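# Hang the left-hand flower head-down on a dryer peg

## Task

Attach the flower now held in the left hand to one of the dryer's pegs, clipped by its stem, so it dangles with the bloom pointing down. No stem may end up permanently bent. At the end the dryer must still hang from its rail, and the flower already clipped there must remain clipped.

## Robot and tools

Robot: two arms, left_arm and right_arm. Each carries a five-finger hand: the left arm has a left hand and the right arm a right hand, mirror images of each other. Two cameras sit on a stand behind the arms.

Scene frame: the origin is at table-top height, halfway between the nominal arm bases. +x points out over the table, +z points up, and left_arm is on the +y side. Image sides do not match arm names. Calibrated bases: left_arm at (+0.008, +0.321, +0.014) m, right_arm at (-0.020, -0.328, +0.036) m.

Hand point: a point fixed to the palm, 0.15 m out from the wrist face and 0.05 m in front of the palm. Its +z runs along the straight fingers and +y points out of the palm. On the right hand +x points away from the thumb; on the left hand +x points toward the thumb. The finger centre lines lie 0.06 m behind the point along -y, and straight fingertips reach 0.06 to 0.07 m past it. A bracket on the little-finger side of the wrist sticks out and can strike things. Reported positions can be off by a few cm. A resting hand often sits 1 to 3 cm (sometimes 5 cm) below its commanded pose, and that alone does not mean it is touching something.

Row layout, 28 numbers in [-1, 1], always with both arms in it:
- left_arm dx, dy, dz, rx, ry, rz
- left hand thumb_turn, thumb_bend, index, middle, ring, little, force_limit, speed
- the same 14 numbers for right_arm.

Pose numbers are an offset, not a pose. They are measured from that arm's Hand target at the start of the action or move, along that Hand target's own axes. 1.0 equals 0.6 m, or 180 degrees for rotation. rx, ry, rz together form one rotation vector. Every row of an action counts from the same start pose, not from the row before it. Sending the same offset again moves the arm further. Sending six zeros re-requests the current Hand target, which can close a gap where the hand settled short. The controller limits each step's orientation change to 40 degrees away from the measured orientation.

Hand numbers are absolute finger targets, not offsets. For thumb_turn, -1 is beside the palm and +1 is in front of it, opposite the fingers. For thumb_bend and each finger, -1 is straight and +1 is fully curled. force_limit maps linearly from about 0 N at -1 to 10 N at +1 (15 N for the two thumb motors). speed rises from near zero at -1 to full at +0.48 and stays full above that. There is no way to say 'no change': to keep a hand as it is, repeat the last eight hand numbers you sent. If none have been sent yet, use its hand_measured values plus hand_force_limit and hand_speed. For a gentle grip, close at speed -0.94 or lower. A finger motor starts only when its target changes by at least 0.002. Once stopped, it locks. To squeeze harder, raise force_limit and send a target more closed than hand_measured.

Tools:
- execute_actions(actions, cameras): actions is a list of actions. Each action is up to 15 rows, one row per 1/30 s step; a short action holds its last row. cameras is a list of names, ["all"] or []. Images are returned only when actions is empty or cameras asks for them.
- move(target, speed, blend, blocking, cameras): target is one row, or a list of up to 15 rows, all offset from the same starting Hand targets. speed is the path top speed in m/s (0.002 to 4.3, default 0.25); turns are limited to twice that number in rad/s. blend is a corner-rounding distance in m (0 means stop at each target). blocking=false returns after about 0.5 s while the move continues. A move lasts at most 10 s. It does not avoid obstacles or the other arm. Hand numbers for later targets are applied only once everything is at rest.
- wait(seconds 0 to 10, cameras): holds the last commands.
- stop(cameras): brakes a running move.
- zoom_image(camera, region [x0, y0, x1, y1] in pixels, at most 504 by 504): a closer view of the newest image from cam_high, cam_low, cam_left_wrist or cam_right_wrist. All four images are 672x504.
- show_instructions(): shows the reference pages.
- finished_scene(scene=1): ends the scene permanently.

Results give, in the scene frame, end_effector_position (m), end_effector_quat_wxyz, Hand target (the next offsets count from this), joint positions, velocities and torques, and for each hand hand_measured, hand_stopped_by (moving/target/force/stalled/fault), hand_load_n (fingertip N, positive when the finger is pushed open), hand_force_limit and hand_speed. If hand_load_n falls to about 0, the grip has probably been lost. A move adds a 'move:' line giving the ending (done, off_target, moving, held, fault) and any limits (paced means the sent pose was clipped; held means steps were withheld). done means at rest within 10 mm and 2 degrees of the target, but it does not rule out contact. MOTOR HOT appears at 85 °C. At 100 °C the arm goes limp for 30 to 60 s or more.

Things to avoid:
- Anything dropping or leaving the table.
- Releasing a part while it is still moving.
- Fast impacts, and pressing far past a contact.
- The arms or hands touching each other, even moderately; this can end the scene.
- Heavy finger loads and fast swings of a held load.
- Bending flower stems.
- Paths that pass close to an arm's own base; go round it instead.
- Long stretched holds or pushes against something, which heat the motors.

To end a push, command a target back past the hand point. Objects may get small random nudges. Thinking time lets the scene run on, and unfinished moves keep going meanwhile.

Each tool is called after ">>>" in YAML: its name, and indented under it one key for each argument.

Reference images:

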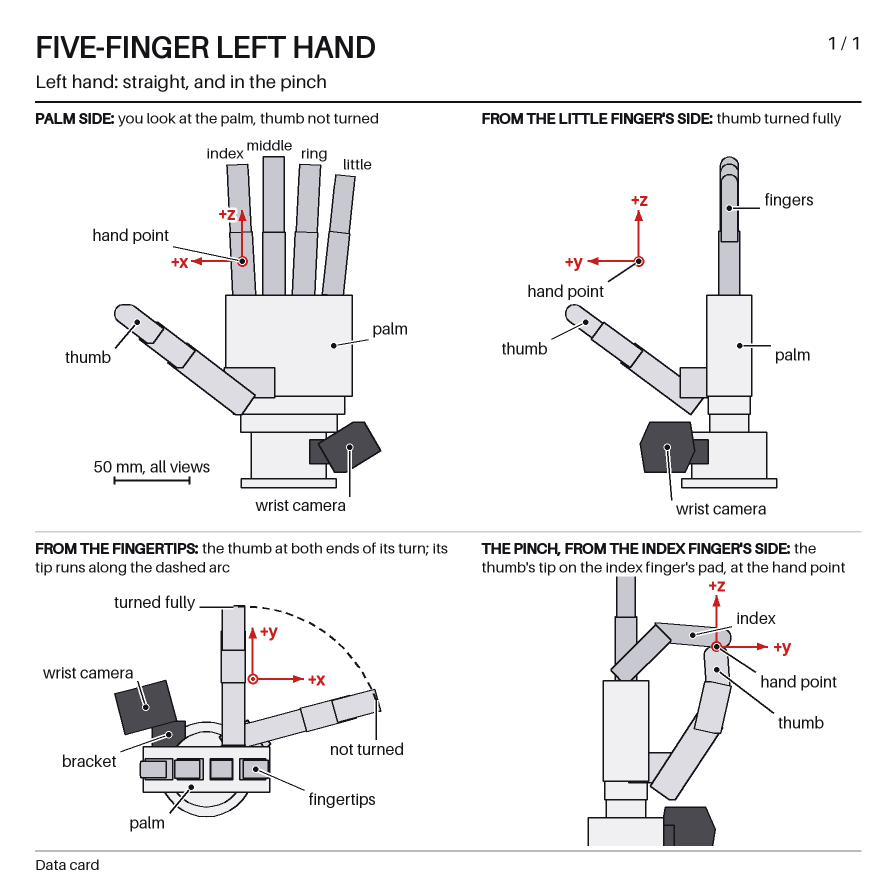

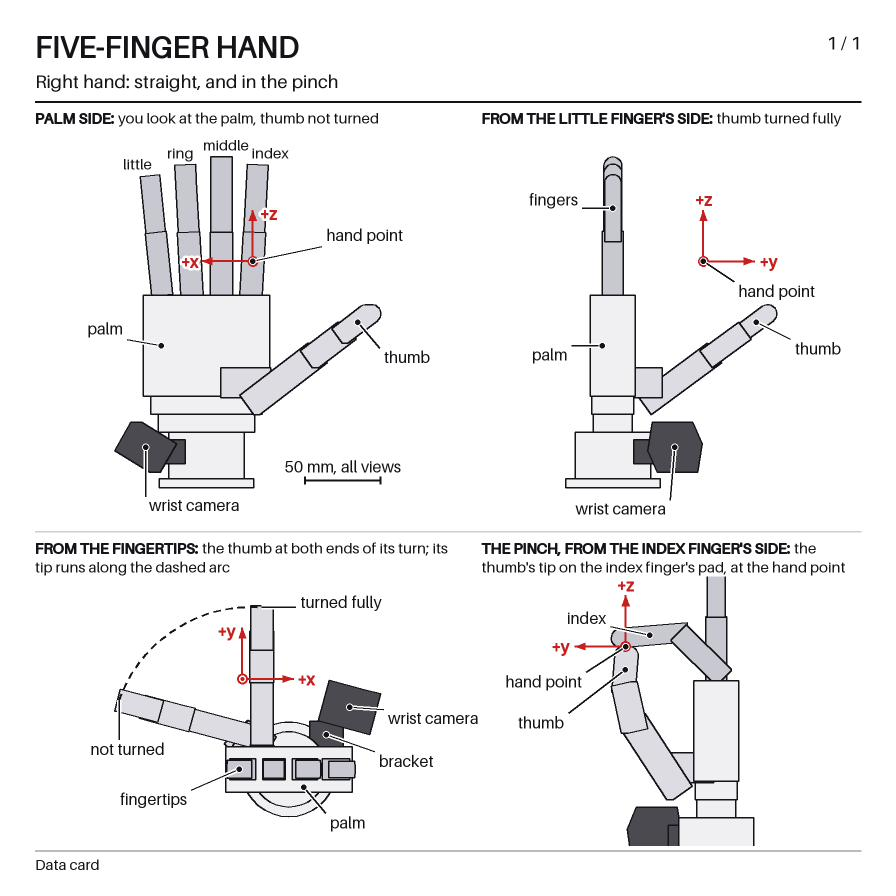

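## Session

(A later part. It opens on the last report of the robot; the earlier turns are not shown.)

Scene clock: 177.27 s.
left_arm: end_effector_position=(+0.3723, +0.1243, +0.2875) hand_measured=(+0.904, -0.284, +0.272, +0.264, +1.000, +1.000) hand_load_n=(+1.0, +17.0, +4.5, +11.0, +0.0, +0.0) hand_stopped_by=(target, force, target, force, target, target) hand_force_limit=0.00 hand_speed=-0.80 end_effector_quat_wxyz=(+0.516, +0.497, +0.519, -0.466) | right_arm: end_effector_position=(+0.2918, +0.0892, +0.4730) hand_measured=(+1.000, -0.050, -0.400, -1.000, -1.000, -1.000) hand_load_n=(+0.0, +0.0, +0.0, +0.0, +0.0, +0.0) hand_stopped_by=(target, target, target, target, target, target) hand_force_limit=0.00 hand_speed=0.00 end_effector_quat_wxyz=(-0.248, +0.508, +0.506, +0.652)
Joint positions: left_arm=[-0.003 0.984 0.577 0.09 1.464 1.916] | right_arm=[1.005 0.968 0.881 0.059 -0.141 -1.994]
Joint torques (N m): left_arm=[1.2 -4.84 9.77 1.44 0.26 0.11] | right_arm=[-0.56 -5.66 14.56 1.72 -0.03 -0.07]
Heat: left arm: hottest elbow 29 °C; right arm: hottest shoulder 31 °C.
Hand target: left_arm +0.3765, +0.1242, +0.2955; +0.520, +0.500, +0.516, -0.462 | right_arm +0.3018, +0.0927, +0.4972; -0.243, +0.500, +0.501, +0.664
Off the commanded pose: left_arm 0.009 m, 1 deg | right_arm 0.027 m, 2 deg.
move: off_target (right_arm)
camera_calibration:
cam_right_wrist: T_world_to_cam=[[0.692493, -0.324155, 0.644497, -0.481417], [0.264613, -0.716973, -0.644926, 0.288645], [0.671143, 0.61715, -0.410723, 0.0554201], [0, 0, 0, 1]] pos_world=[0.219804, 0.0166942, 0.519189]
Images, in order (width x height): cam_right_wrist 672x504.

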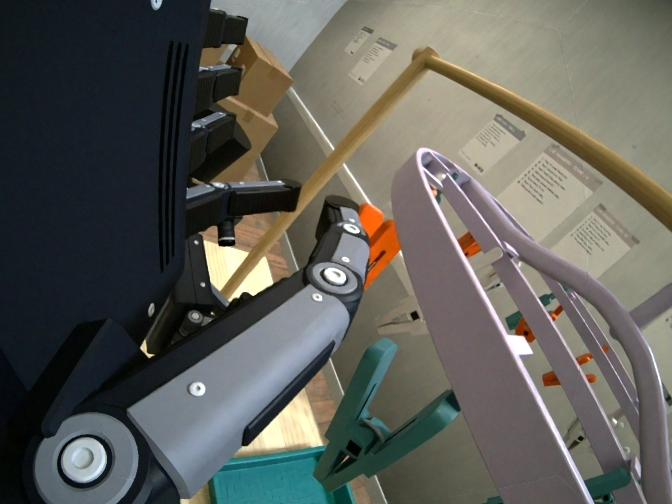

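>>> move:
  target: [0,0,0,0,0,0,0.904,-0.284,0.272,0.264,1,1,0,-0.8, -0.0108,0.03,0.005,0,0,0,1,-0.05,-0.4,-1,-1,-1,0,0]
  speed: 0.06
  cameras: ["cam_right_wrist"]

>>> zoom_image:
  camera: "cam_right_wrist"
  region: [200, 100, 500, 400]

Scene clock: 182.83 s.
left_arm: end_effector_position=(+0.3723, +0.1243, +0.2875) hand_measured=(+0.904, -0.284, +0.272, +0.264, +1.000, +1.000) hand_load_n=(+1.0, +17.0, +4.5, +11.0, +0.0, +0.0) hand_stopped_by=(target, force, target, force, target, target) hand_force_limit=0.00 hand_speed=-0.80 end_effector_quat_wxyz=(+0.516, +0.497, +0.519, -0.466) | right_arm: end_effector_position=(+0.3090, +0.0851, +0.4729) hand_measured=(+1.000, -0.050, -0.400, -1.000, -1.000, -1.000) hand_load_n=(+0.0, -0.5, +0.0, +0.0, +0.0, +0.5) hand_stopped_by=(target, target, target, target, target, target) hand_force_limit=0.00 hand_speed=0.00 end_effector_quat_wxyz=(-0.249, +0.509, +0.507, +0.650)
Joint positions: left_arm=[-0.003 0.984 0.577 0.09 1.464 1.916] | right_arm=[0.951 0.986 0.895 0.059 -0.198 -1.994]
Joint torques (N m): left_arm=[1.2 -4.84 9.77 1.44 0.26 0.11] | right_arm=[-0.73 -5.71 14.5 1.83 0.01 -0.05]
Heat: left arm: hottest elbow 29 °C; right arm: hottest shoulder 31 °C.
Hand target: left_arm +0.3765, +0.1242, +0.2955; +0.520, +0.500, +0.516, -0.462 | right_arm +0.3203, +0.0875, +0.4989; -0.243, +0.500, +0.501, +0.664
Off the commanded pose: left_arm 0.009 m, 1 deg | right_arm 0.028 m, 2 deg.
move: off_target (right_arm)
camera_calibration:
cam_right_wrist: T_world_to_cam=[[0.695893, -0.320416, 0.642703, -0.495194], [0.264355, -0.717814, -0.644095, 0.280936], [0.66772, 0.618123, -0.414818, 0.0493281], [0, 0, 0, 1]] pos_world=[0.237397, 0.0125012, 0.519674]
Images, in order (width x height): cam_right_wrist 672x504.

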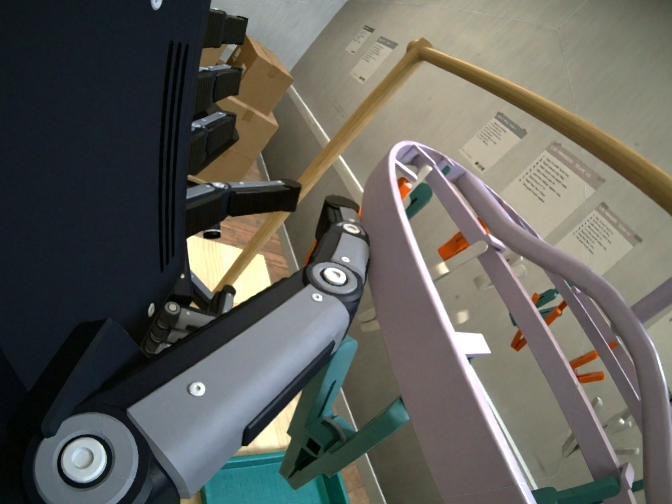

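Scaled by 1.680 from the camera's 672x504 image, which has a finer 960x720 frame.

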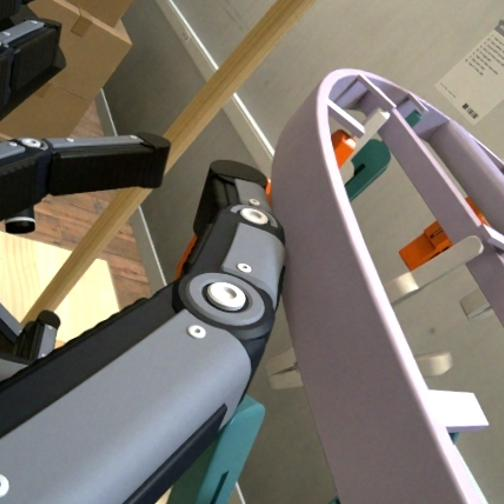

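>>> move:
  target: [0,0,0,0,0,0,0.904,-0.284,0.272,0.264,1,1,0,-0.8, 0,0.0125,0,0,0,0,1,-0.05,-0.4,-1,-1,-1,0,0]
  speed: 0.06
  cameras: ["cam_right_wrist"]

>>> move:
  target: [0,0,0,0,0,0,0.904,-0.284,0.272,0.264,1,1,0,-0.8, 0,0,0,0,0,0,1,-0.05,0.1,-1,-1,-1,-0.5,-0.7]
  speed: 0.06
  cameras: ["cam_right_wrist","cam_high"]

>>> zoom_image:
  camera: "cam_right_wrist"
  region: [200, 100, 500, 400]

>>> zoom_image:
  camera: "cam_high"
  region: [380, 20, 520, 145]

Scene clock: 185.13 s.
left_arm: end_effector_position=(+0.3723, +0.1243, +0.2875) hand_measured=(+0.904, -0.284, +0.272, +0.264, +1.000, +1.000) hand_load_n=(+1.0, +17.0, +4.5, +11.0, +0.0, +0.0) hand_stopped_by=(target, force, target, force, target, target) hand_force_limit=0.00 hand_speed=-0.80 end_effector_quat_wxyz=(+0.516, +0.497, +0.519, -0.466) | right_arm: end_effector_position=(+0.3145, +0.0826, +0.4793) hand_measured=(+1.000, -0.050, -0.400, -1.000, -1.000, -1.000) hand_load_n=(+0.0, -0.5, +0.0, +0.0, +0.0, +0.0) hand_stopped_by=(target, target, target, target, target, target) hand_force_limit=0.00 hand_speed=0.00 end_effector_quat_wxyz=(-0.251, +0.506, +0.505, +0.653)
Joint positions: left_arm=[-0.003 0.984 0.577 0.09 1.464 1.916] | right_arm=[0.932 0.989 0.907 0.058 -0.219 -1.994]
Joint torques (N m): left_arm=[1.2 -4.84 9.76 1.46 0.26 0.11] | right_arm=[-0.73 -5.42 14.58 1.57 0 -0.06]
Heat: left arm: hottest elbow 29 °C; right arm: hottest shoulder 31 °C.
Hand target: left_arm +0.3765, +0.1242, +0.2955; +0.520, +0.500, +0.516, -0.462 | right_arm +0.3264, +0.0847, +0.5021; -0.243, +0.500, +0.501, +0.664
Off the commanded pose: left_arm 0.009 m, 1 deg | right_arm 0.026 m, 2 deg.
move: off_target (right_arm)
camera_calibration:
cam_right_wrist: T_world_to_cam=[[0.693339, -0.324103, 0.643614, -0.503251], [0.268477, -0.712666, -0.648095, 0.282042], [0.668731, 0.622145, -0.407105, 0.0454629], [0, 0, 0, 1]] pos_world=[0.2428, 0.00961167, 0.525197]
Images, in order (width x height): cam_right_wrist 672x504.

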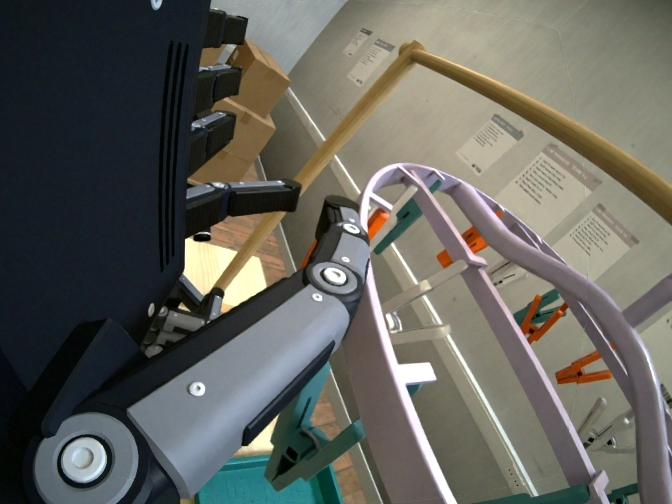

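Scene clock: 186.00 s.
left_arm: end_effector_position=(+0.3723, +0.1243, +0.2875) hand_measured=(+0.904, -0.284, +0.272, +0.264, +1.000, +1.000) hand_load_n=(+0.5, +17.0, +4.5, +11.0, +0.0, +0.0) hand_stopped_by=(target, force, target, force, target, target) hand_force_limit=0.00 hand_speed=-0.80 end_effector_quat_wxyz=(+0.516, +0.497, +0.519, -0.466) | right_arm: end_effector_position=(+0.3146, +0.0829, +0.4790) hand_measured=(+1.000, -0.050, +0.100, -1.000, -1.000, -1.000) hand_load_n=(+0.0, +0.0, +0.0, +0.0, +0.0, +0.0) hand_stopped_by=(target, target, target, target, target, target) hand_force_limit=-0.50 hand_speed=-0.70 end_effector_quat_wxyz=(-0.251, +0.506, +0.506, +0.652)
Joint positions: left_arm=[-0.003 0.984 0.577 0.09 1.464 1.916] | right_arm=[0.932 0.989 0.907 0.058 -0.219 -1.994]
Joint torques (N m): left_arm=[1.2 -4.84 9.76 1.46 0.26 0.11] | right_arm=[-0.85 -5.6 14.58 1.59 0.04 -0.04]
Heat: left arm: hottest elbow 29 °C; right arm: hottest shoulder 31 °C.
Hand target: left_arm +0.3765, +0.1242, +0.2955; +0.520, +0.500, +0.516, -0.462 | right_arm +0.3264, +0.0847, +0.5021; -0.243, +0.500, +0.501, +0.664
Off the commanded pose: left_arm 0.009 m, 1 deg | right_arm 0.026 m, 2 deg.
move: off_target (right_arm)
camera_calibration:
cam_right_wrist: T_world_to_cam=[[0.69375, -0.323446, 0.643501, -0.503177], [0.268441, -0.712976, -0.647769, 0.281776], [0.668319, 0.622132, -0.407801, 0.045548], [0, 0, 0, 1]] pos_world=[0.242999, 0.00981225, 0.524895]
Images, in order (width x height): cam_high 672x504, cam_right_wrist 672x504.

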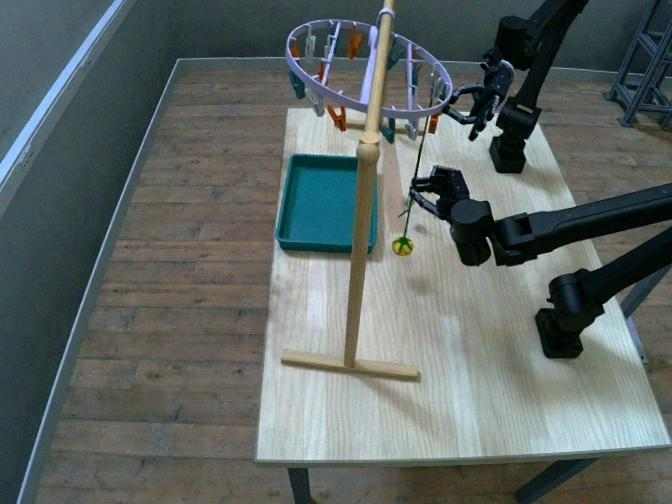

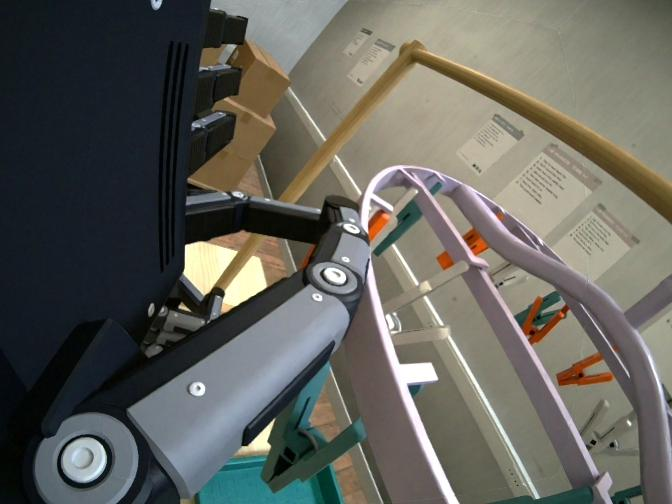

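Scaled by 1.680 from the camera's 672x504 image, which has a finer 960x720 frame.

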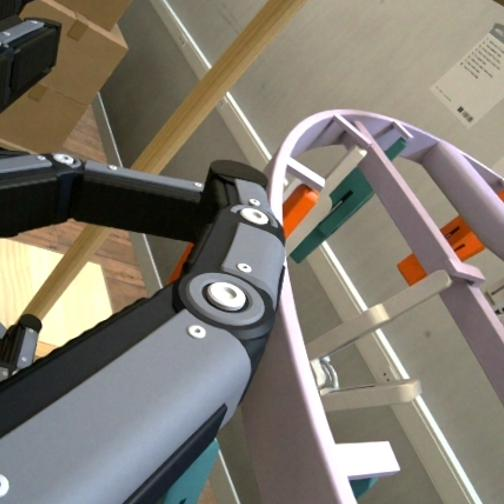

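Scaled by 3.600 from the camera's 672x504 image, which has a finer 960x720 frame.

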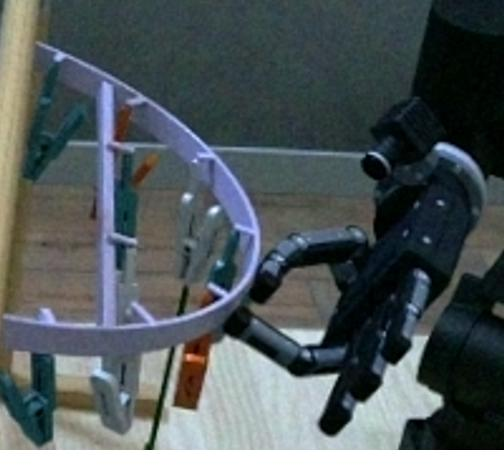

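>>> move:
  target:
    - [0,0,0,0,0,0,0.904,-0.284,0.272,0.264,1,1,0,-0.8, 0,0,0,0,0,0,1,-0.05,-0.4,-1,-1,-1,0,0]
    - [0,0,0,0,0,0,0.904,-0.284,0.272,0.264,1,1,0,-0.8, -0.005,-0.0583,0,-0.028,0.06,0,1,-0.05,-0.4,-1,-1,-1,0,0]
  speed: 0.06
  cameras: ["cam_right_wrist","cam_high"]

>>> zoom_image:
  camera: "cam_right_wrist"
  region: [200, 100, 500, 400]

>>> zoom_image:
  camera: "cam_high"
  region: [380, 20, 520, 145]

Scene clock: 192.60 s.
left_arm: end_effector_position=(+0.3723, +0.1243, +0.2875) hand_measured=(+0.904, -0.284, +0.272, +0.264, +1.000, +1.000) hand_load_n=(+1.0, +17.0, +4.5, +11.0, +0.0, +0.0) hand_stopped_by=(target, force, target, force, target, target) hand_force_limit=0.00 hand_speed=-0.80 end_effector_quat_wxyz=(+0.516, +0.497, +0.519, -0.466) | right_arm: end_effector_position=(+0.3015, +0.0891, +0.4971) hand_measured=(+1.000, -0.050, -0.400, -1.000, -1.000, -1.000) hand_load_n=(+0.0, +0.0, +0.0, -0.5, +0.0, +0.0) hand_stopped_by=(target, target, target, target, target, target) hand_force_limit=0.00 hand_speed=0.00 end_effector_quat_wxyz=(-0.258, +0.441, +0.444, +0.736)
Joint positions: left_arm=[-0.003 0.984 0.577 0.09 1.464 1.916] | right_arm=[0.994 1.025 0.799 0.446 -0.127 -1.994]
Joint torques (N m): left_arm=[1.2 -4.89 9.76 1.46 0.26 0.11] | right_arm=[1.73 -5.36 8.79 2.51 0.12 0.27]
Heat: left arm: hottest elbow 29 °C; right arm: hottest shoulder 31 °C.
Hand target: left_arm +0.3765, +0.1242, +0.2955; +0.520, +0.500, +0.516, -0.462 | right_arm +0.2988, +0.0974, +0.4847; -0.266, +0.445, +0.446, +0.729
Off the commanded pose: left_arm 0.009 m, 1 deg | right_arm 0.015 m, 1 deg.
move: off_target (right_arm)
camera_calibration:
cam_right_wrist: T_world_to_cam=[[0.59648, -0.475979, 0.646263, -0.462106], [0.341325, -0.578322, -0.740973, 0.313839], [0.726436, 0.662561, -0.182494, -0.075274], [0, 0, 0, 1]] pos_world=[0.223198, 0.0114207, 0.517451]
Images, in order (width x height): cam_high 672x504, cam_right_wrist 672x504.

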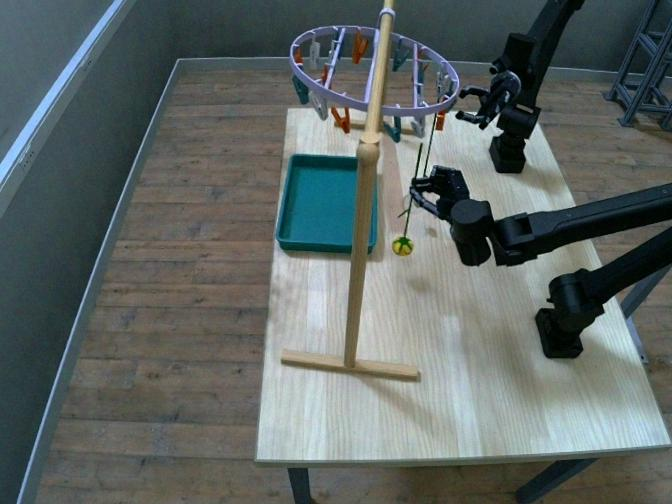

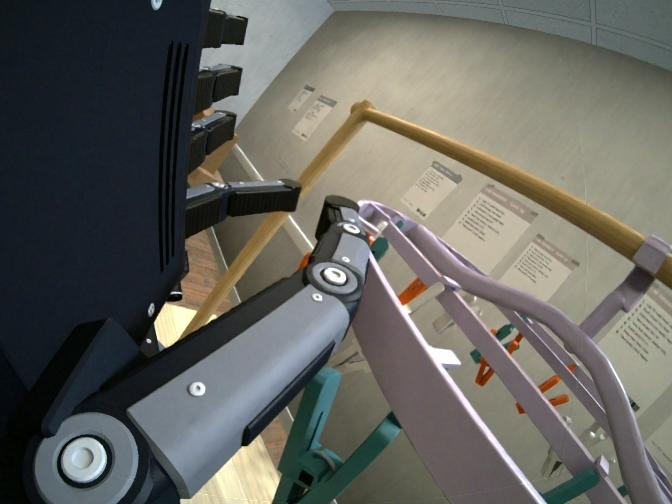

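Scaled by 1.680 from the camera's 672x504 image, which has a finer 960x720 frame.

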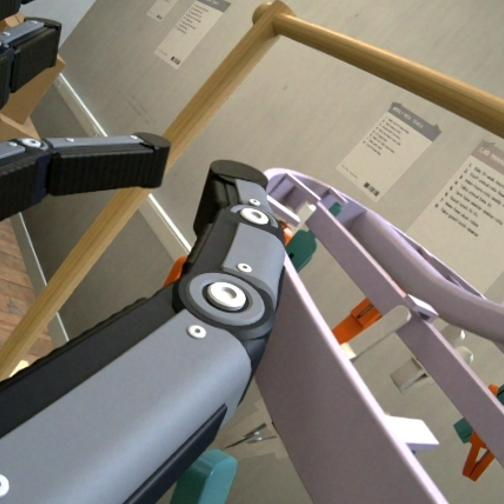

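Scaled by 3.600 from the camera's 672x504 image, which has a finer 960x720 frame.

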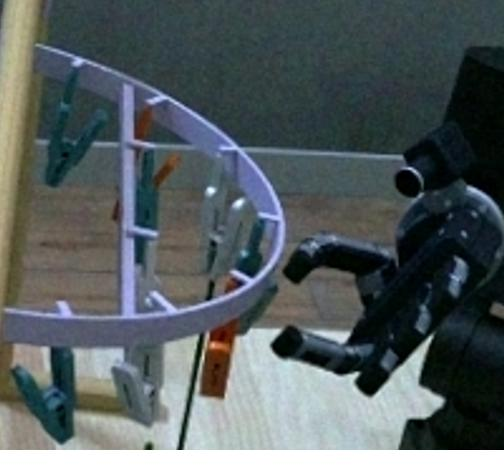

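>>> move:
  target: [0,0,0,0,0,0,0.904,-0.284,0.272,0.264,1,1,0,-0.8, -0.037,-0.0513,-0.0122,0,0,0,1,-0.05,-0.4,-1,-1,-1,0,0]
  speed: 0.06
  cameras: ["cam_right_wrist","cam_high"]

>>> zoom_image:
  camera: "cam_right_wrist"
  region: [200, 100, 500, 400]

>>> zoom_image:
  camera: "cam_high"
  region: [380, 20, 520, 145]

Scene clock: 195.57 s.
left_arm: end_effector_position=(+0.3723, +0.1243, +0.2875) hand_measured=(+0.904, -0.284, +0.272, +0.264, +1.000, +1.000) hand_load_n=(+1.0, +17.0, +4.5, +11.0, +0.0, +0.0) hand_stopped_by=(target, force, target, force, target, target) hand_force_limit=0.00 hand_speed=-0.80 end_effector_quat_wxyz=(+0.516, +0.497, +0.519, -0.466) | right_arm: end_effector_position=(+0.2854, +0.0978, +0.4616) hand_measured=(+1.000, -0.050, -0.400, -1.000, -1.000, -1.000) hand_load_n=(+0.0, +0.0, +0.0, +0.0, +0.0, +0.0) hand_stopped_by=(target, target, target, target, target, target) hand_force_limit=0.00 hand_speed=0.00 end_effector_quat_wxyz=(-0.262, +0.444, +0.441, +0.734)
Joint positions: left_arm=[-0.003 0.984 0.577 0.09 1.464 1.916] | right_arm=[1.05 1.052 0.723 0.548 -0.072 -1.994]
Joint torques (N m): left_arm=[1.2 -4.84 9.77 1.44 0.26 0.11] | right_arm=[1.44 -5.89 8.57 2.58 0.13 0.13]
Heat: left arm: hottest elbow 29 °C; right arm: hottest shoulder 31 °C.
Hand target: left_arm +0.3765, +0.1242, +0.2955; +0.520, +0.500, +0.516, -0.462 | right_arm +0.2819, +0.1048, +0.4506; -0.266, +0.446, +0.446, +0.729
Off the commanded pose: left_arm 0.009 m, 1 deg | right_arm 0.013 m, 1 deg.
move: off_target (right_arm)
camera_calibration:
cam_right_wrist: T_world_to_cam=[[0.604774, -0.477445, 0.637413, -0.423645], [0.33445, -0.574112, -0.747355, 0.30257], [0.722767, 0.665163, -0.187526, -0.0727454], [0, 0, 0, 1]] pos_world=[0.207593, 0.019829, 0.482522]
Images, in order (width x height): cam_high 672x504, cam_right_wrist 672x504.

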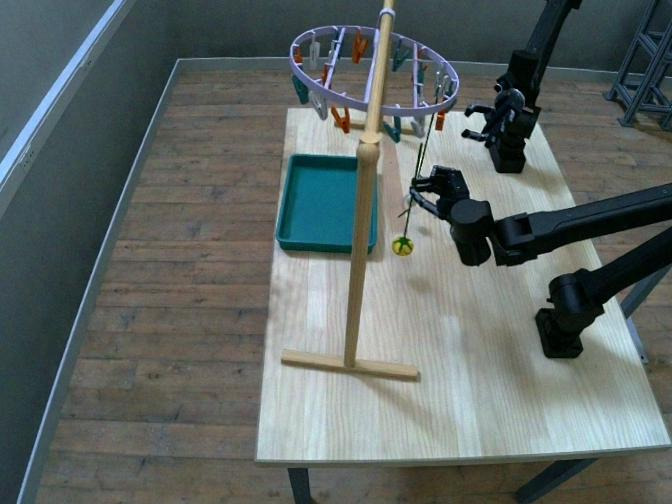

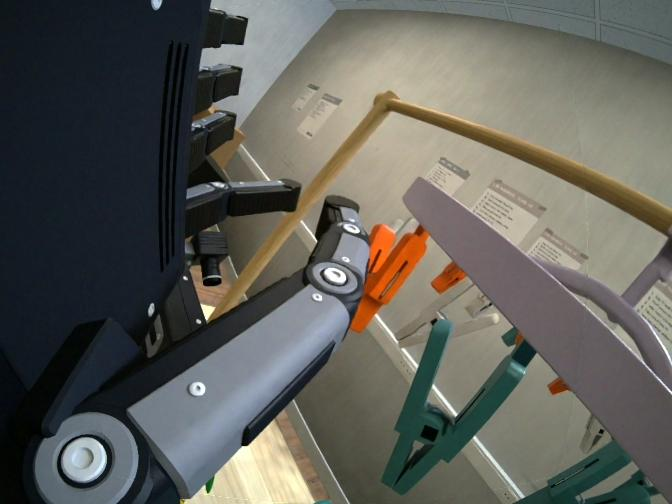

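Scaled by 1.680 from the camera's 672x504 image, which has a finer 960x720 frame.

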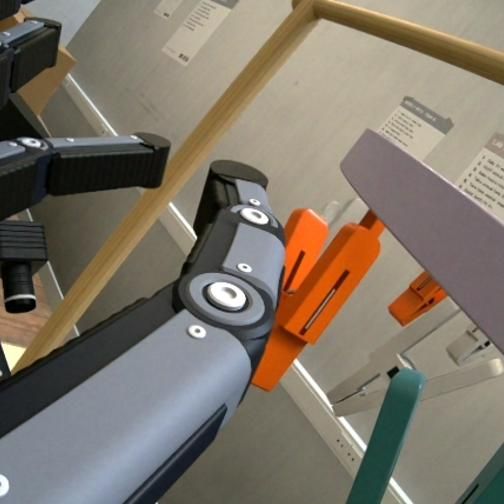

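Scaled by 3.600 from the camera's 672x504 image, which has a finer 960x720 frame.

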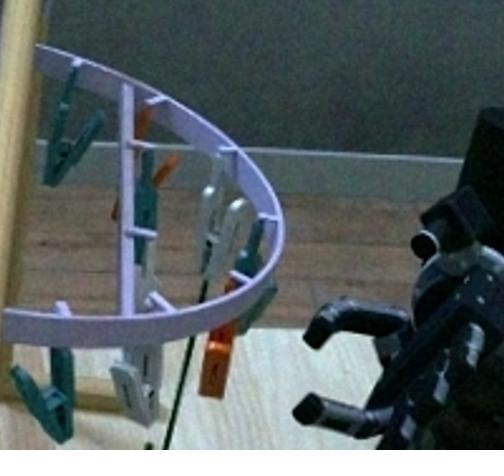

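>>> move:
  target: [0,0,0,0,0,0,0.904,-0.284,0.272,0.264,1,1,0,-0.8, -0.0158,0.037,0,0,0,0,1,-0.05,-0.4,-1,-1,-1,0,0]
  speed: 0.06
  cameras: ["cam_right_wrist","cam_high"]

>>> zoom_image:
  camera: "cam_right_wrist"
  region: [200, 100, 500, 400]

>>> zoom_image:
  camera: "cam_high"
  region: [380, 20, 520, 145]

Scene clock: 198.80 s.
left_arm: end_effector_position=(+0.3723, +0.1243, +0.2875) hand_measured=(+0.904, -0.284, +0.272, +0.264, +1.000, +1.000) hand_load_n=(+1.0, +17.0, +4.5, +11.0, +0.0, +0.0) hand_stopped_by=(target, force, target, force, target, target) hand_force_limit=0.00 hand_speed=-0.80 end_effector_quat_wxyz=(+0.516, +0.497, +0.519, -0.466) | right_arm: end_effector_position=(+0.2963, +0.0940, +0.4598) hand_measured=(+1.000, -0.050, -0.400, -1.000, -1.000, -1.000) hand_load_n=(+0.0, +0.0, +0.0, +0.0, +0.0, +0.0) hand_stopped_by=(target, target, target, target, target, target) hand_force_limit=0.00 hand_speed=0.00 end_effector_quat_wxyz=(-0.265, +0.438, +0.450, +0.732)
Joint positions: left_arm=[-0.003 0.984 0.577 0.09 1.464 1.916] | right_arm=[1.003 1.057 0.723 0.55 -0.139 -1.991]
Joint torques (N m): left_arm=[1.2 -4.84 9.77 1.46 0.26 0.11] | right_arm=[-0.73 -6.07 9.11 2.62 -0.01 0.28]
Heat: left arm: hottest elbow 29 °C; right arm: hottest shoulder 31 °C.
Hand target: left_arm +0.3765, +0.1242, +0.2955; +0.520, +0.500, +0.516, -0.462 | right_arm +0.3037, +0.0945, +0.4514; -0.266, +0.445, +0.446, +0.729
Off the commanded pose: left_arm 0.009 m, 1 deg | right_arm 0.011 m, 1 deg.
move: off_target (right_arm)
camera_calibration:
cam_right_wrist: T_world_to_cam=[[0.608533, -0.46036, 0.64634, -0.437715], [0.350911, -0.574426, -0.739524, 0.286961], [0.711722, 0.676833, -0.188012, -0.0760201], [0, 0, 0, 1]] pos_world=[0.219771, 0.0147848, 0.480835]
Images, in order (width x height): cam_high 672x504, cam_right_wrist 672x504.

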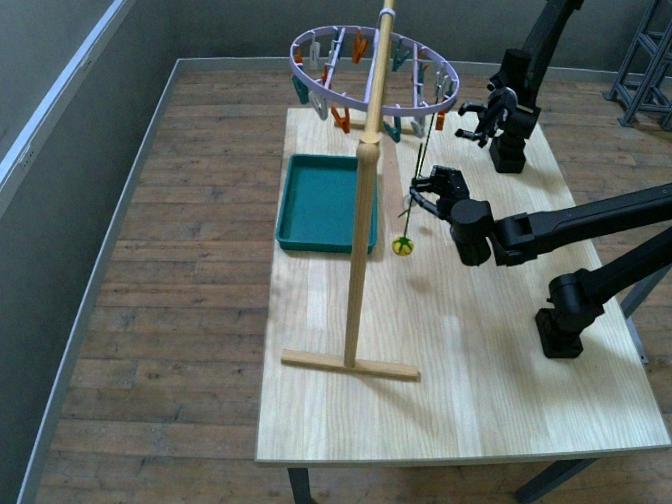

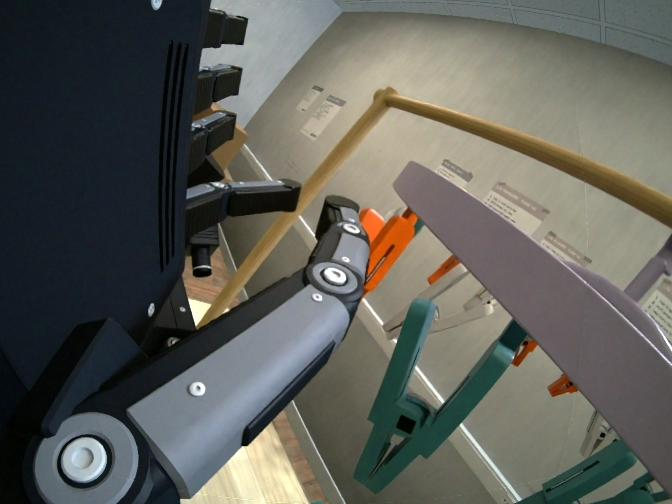

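Scaled by 1.680 from the camera's 672x504 image, which has a finer 960x720 frame.

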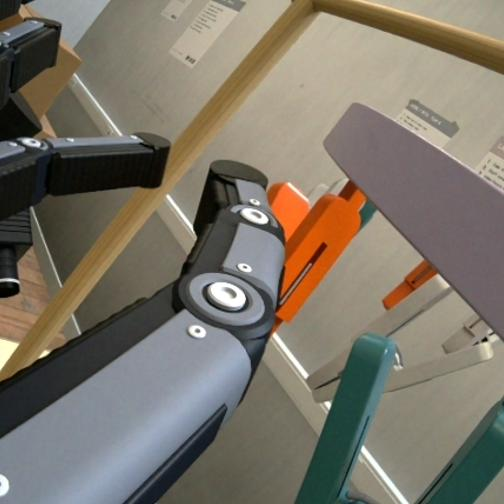

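Scaled by 3.600 from the camera's 672x504 image, which has a finer 960x720 frame.

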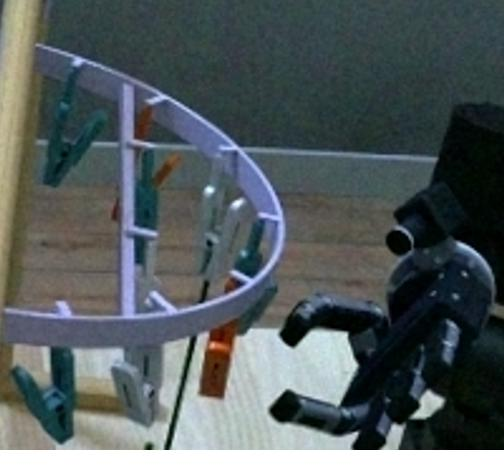

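>>> move:
  target: [0,0,0,0,0,0,0.904,-0.284,0.272,0.264,1,1,0,-0.8, -0.0075,0.0298,0,0,0,0,1,-0.05,-0.4,-1,-1,-1,0,0]
  speed: 0.06
  cameras: ["cam_right_wrist","cam_high"]

>>> zoom_image:
  camera: "cam_right_wrist"
  region: [200, 100, 500, 400]

>>> zoom_image:
  camera: "cam_high"
  region: [380, 20, 520, 145]

Scene clock: 202.03 s.
left_arm: end_effector_position=(+0.3723, +0.1243, +0.2875) hand_measured=(+0.904, -0.284, +0.272, +0.264, +1.000, +1.000) hand_load_n=(+0.5, +17.0, +4.5, +11.0, +0.0, +0.0) hand_stopped_by=(target, force, target, force, target, target) hand_force_limit=0.00 hand_speed=-0.80 end_effector_quat_wxyz=(+0.516, +0.497, +0.519, -0.466) | right_arm: end_effector_position=(+0.3114, +0.0855, +0.4574) hand_measured=(+1.000, -0.050, -0.400, -1.000, -1.000, -1.000) hand_load_n=(+0.0, +0.0, +0.0, +0.0, +0.0, +0.0) hand_stopped_by=(target, target, target, target, target, target) hand_force_limit=0.00 hand_speed=0.00 end_effector_quat_wxyz=(-0.265, +0.440, +0.451, +0.730)
Joint positions: left_arm=[-0.003 0.984 0.577 0.09 1.464 1.916] | right_arm=[0.95 1.062 0.723 0.55 -0.191 -1.979]
Joint torques (N m): left_arm=[1.14 -4.84 9.76 1.46 0.26 0.11] | right_arm=[-0.79 -5.77 10.15 2.29 -0.01 0.25]
Heat: left arm: hottest elbow 29 °C; right arm: hottest shoulder 31 °C.
Hand target: left_arm +0.3765, +0.1242, +0.2955; +0.520, +0.500, +0.516, -0.462 | right_arm +0.3198, +0.0863, +0.4547; -0.266, +0.446, +0.446, +0.729
Off the commanded pose: left_arm 0.009 m, 1 deg | right_arm 0.009 m, 1 deg.
move: done
camera_calibration:
cam_right_wrist: T_world_to_cam=[[0.611022, -0.45661, 0.646653, -0.450459], [0.348886, -0.577933, -0.737748, 0.27505], [0.710585, 0.676388, -0.193825, -0.078372], [0, 0, 0, 1]] pos_world=[0.234969, 0.00628622, 0.479018]
Images, in order (width x height): cam_high 672x504, cam_right_wrist 672x504.

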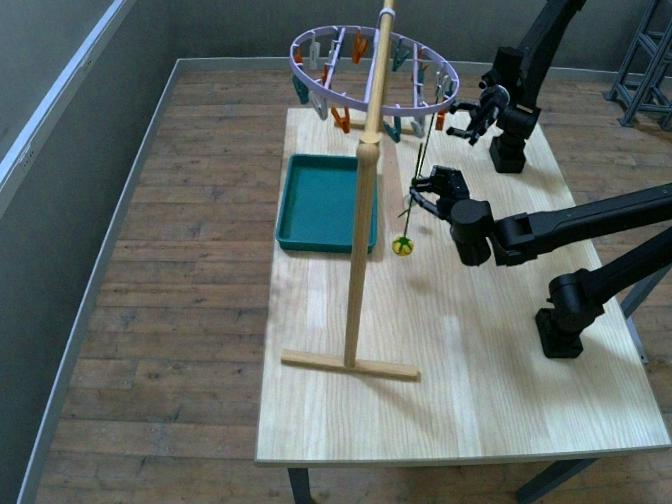

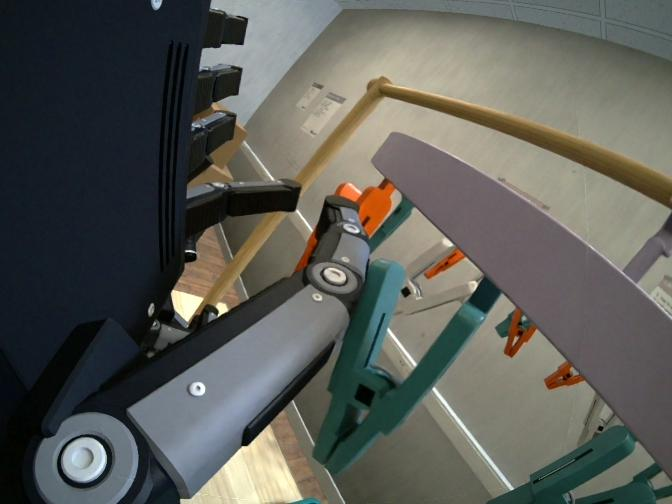

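Scaled by 1.680 from the camera's 672x504 image, which has a finer 960x720 frame.

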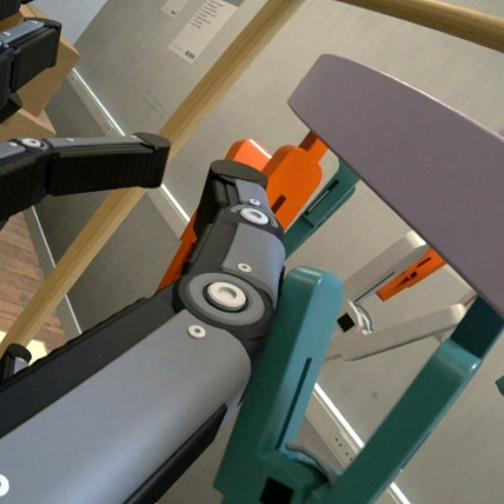

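Scaled by 3.600 from the camera's 672x504 image, which has a finer 960x720 frame.

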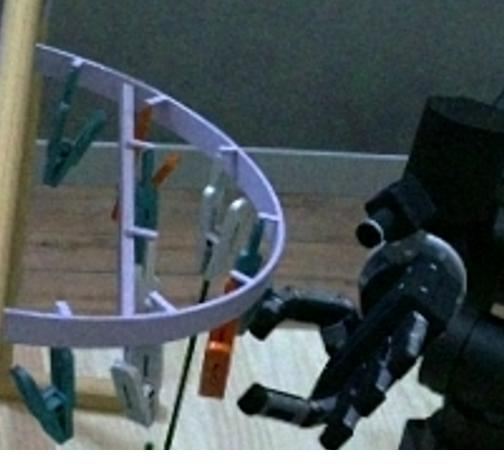

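>>> move:
  target: [0,0,0,0,0,0,0.904,-0.284,0.272,0.264,1,1,0,-0.8, -0.002,0.02,-0.006,0,0,0,1,-0.05,-0.4,-1,-1,-1,0,0]
  speed: 0.06
  cameras: ["cam_right_wrist","cam_high"]

>>> zoom_image:
  camera: "cam_right_wrist"
  region: [200, 100, 500, 400]

>>> zoom_image:
  camera: "cam_high"
  region: [380, 20, 520, 145]

Scene clock: 204.40 s.
left_arm: end_effector_position=(+0.3723, +0.1243, +0.2875) hand_measured=(+0.904, -0.284, +0.272, +0.264, +1.000, +1.000) hand_load_n=(+1.0, +17.0, +4.5, +11.5, +0.0, +0.0) hand_stopped_by=(target, force, target, force, target, target) hand_force_limit=0.00 hand_speed=-0.80 end_effector_quat_wxyz=(+0.516, +0.497, +0.519, -0.466) | right_arm: end_effector_position=(+0.3208, +0.0785, +0.4570) hand_measured=(+1.000, -0.050, -0.400, -1.000, -1.000, -1.000) hand_load_n=(+0.0, +0.0, +0.0, +0.0, +0.0, +0.0) hand_stopped_by=(target, target, target, target, target, target) hand_force_limit=0.00 hand_speed=0.00 end_effector_quat_wxyz=(-0.265, +0.440, +0.452, +0.729)
Joint positions: left_arm=[-0.003 0.984 0.577 0.09 1.464 1.916] | right_arm=[0.914 1.062 0.723 0.55 -0.227 -1.972]
Joint torques (N m): left_arm=[1.2 -4.89 9.76 1.44 0.26 0.11] | right_arm=[-0.62 -6.59 10.39 1.84 0 0.26]
Heat: left arm: hottest elbow 29 °C; right arm: hottest shoulder 31 °C.
Hand target: left_arm +0.3765, +0.1242, +0.2955; +0.520, +0.500, +0.516, -0.462 | right_arm +0.3283, +0.0776, +0.4579; -0.266, +0.445, +0.446, +0.729
Off the commanded pose: left_arm 0.009 m, 1 deg | right_arm 0.008 m, 1 deg.
move: done
camera_calibration:
cam_right_wrist: T_world_to_cam=[[0.611761, -0.455466, 0.64676, -0.459513], [0.348513, -0.578789, -0.737253, 0.267452], [0.710131, 0.676427, -0.195345, -0.0796569], [0, 0, 0, 1]] pos_world=[0.244469, -0.000612716, 0.478814]
Images, in order (width x height): cam_high 672x504, cam_right_wrist 672x504.

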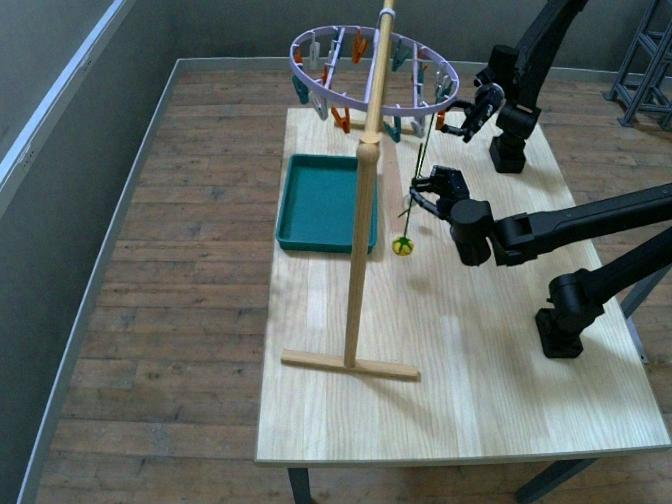

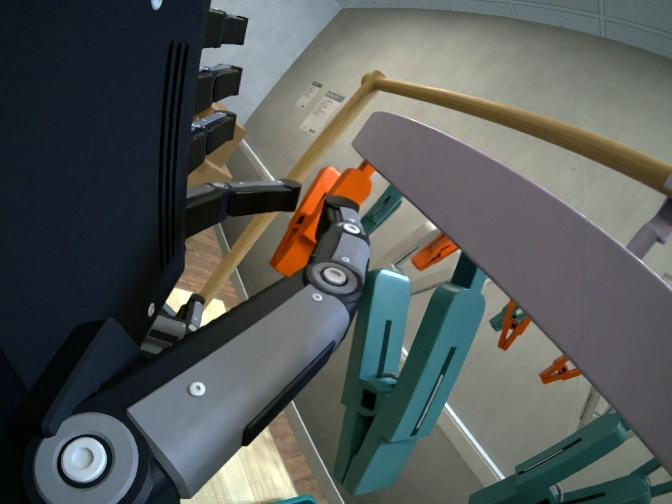

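Scaled by 1.680 from the camera's 672x504 image, which has a finer 960x720 frame.

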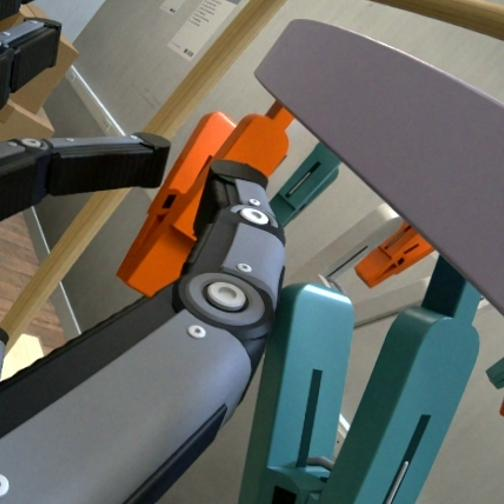

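Scaled by 3.600 from the camera's 672x504 image, which has a finer 960x720 frame.

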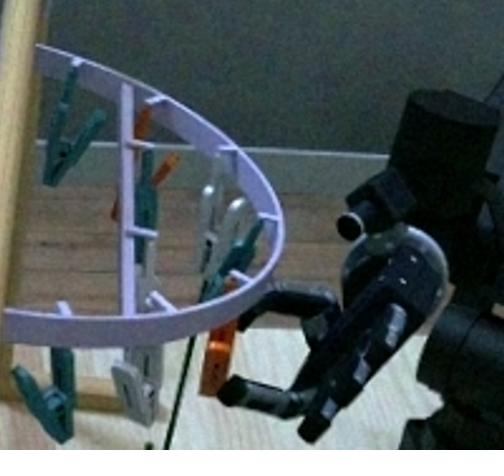

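>>> move:
  target: [0,0,0,0,0,0,0.904,-0.284,0.272,0.264,1,1,0,-0.8, 0,0,0,0,0,0,1,-0.05,0.0,-1,-1,-1,-0.2,-0.7]
  speed: 0.06
  cameras: ["cam_right_wrist"]

>>> zoom_image:
  camera: "cam_right_wrist"
  region: [200, 100, 500, 400]

Scene clock: 206.70 s.
left_arm: end_effector_position=(+0.3723, +0.1243, +0.2875) hand_measured=(+0.904, -0.284, +0.272, +0.264, +1.000, +1.000) hand_load_n=(+1.0, +17.0, +4.5, +11.0, +0.0, +0.0) hand_stopped_by=(target, force, target, force, target, target) hand_force_limit=0.00 hand_speed=-0.80 end_effector_quat_wxyz=(+0.516, +0.497, +0.519, -0.466) | right_arm: end_effector_position=(+0.3208, +0.0786, +0.4570) hand_measured=(+1.000, -0.050, +0.000, -1.000, -1.000, -1.000) hand_load_n=(+0.0, +0.0, +0.0, +0.0, +0.0, +0.0) hand_stopped_by=(target, target, target, target, target, target) hand_force_limit=-0.20 hand_speed=-0.70 end_effector_quat_wxyz=(-0.266, +0.440, +0.452, +0.729)
Joint positions: left_arm=[-0.003 0.984 0.577 0.09 1.464 1.916] | right_arm=[0.914 1.062 0.723 0.55 -0.227 -1.971]
Joint torques (N m): left_arm=[1.14 -4.84 9.76 1.46 0.26 0.11] | right_arm=[-0.32 -6.89 10.33 2 0.02 0.27]
Heat: left arm: hottest elbow 29 °C; right arm: hottest shoulder 31 °C.
Hand target: left_arm +0.3765, +0.1242, +0.2955; +0.520, +0.500, +0.516, -0.462 | right_arm +0.3283, +0.0776, +0.4579; -0.266, +0.446, +0.446, +0.729
Off the commanded pose: left_arm 0.009 m, 1 deg | right_arm 0.008 m, 1 deg.
move: done
camera_calibration:
cam_right_wrist: T_world_to_cam=[[0.612622, -0.455434, 0.645968, -0.459341], [0.348112, -0.578272, -0.737848, 0.267834], [0.709586, 0.676891, -0.19572, -0.0793446], [0, 0, 0, 1]] pos_world=[0.244468, -0.000611008, 0.478811]
Images, in order (width x height): cam_right_wrist 672x504.

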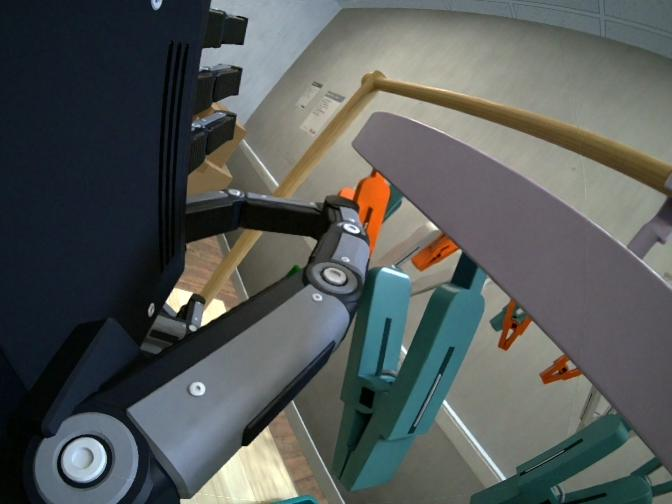

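Scaled by 1.680 from the camera's 672x504 image, which has a finer 960x720 frame.

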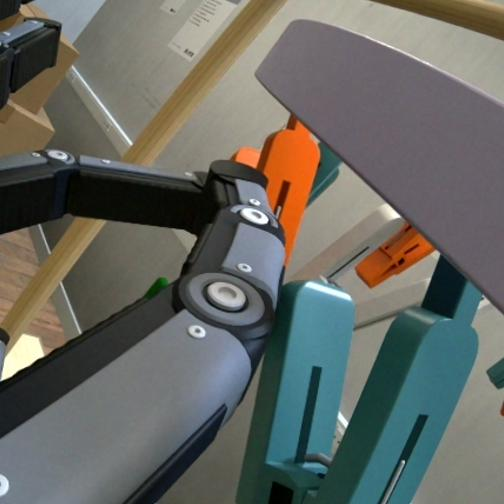

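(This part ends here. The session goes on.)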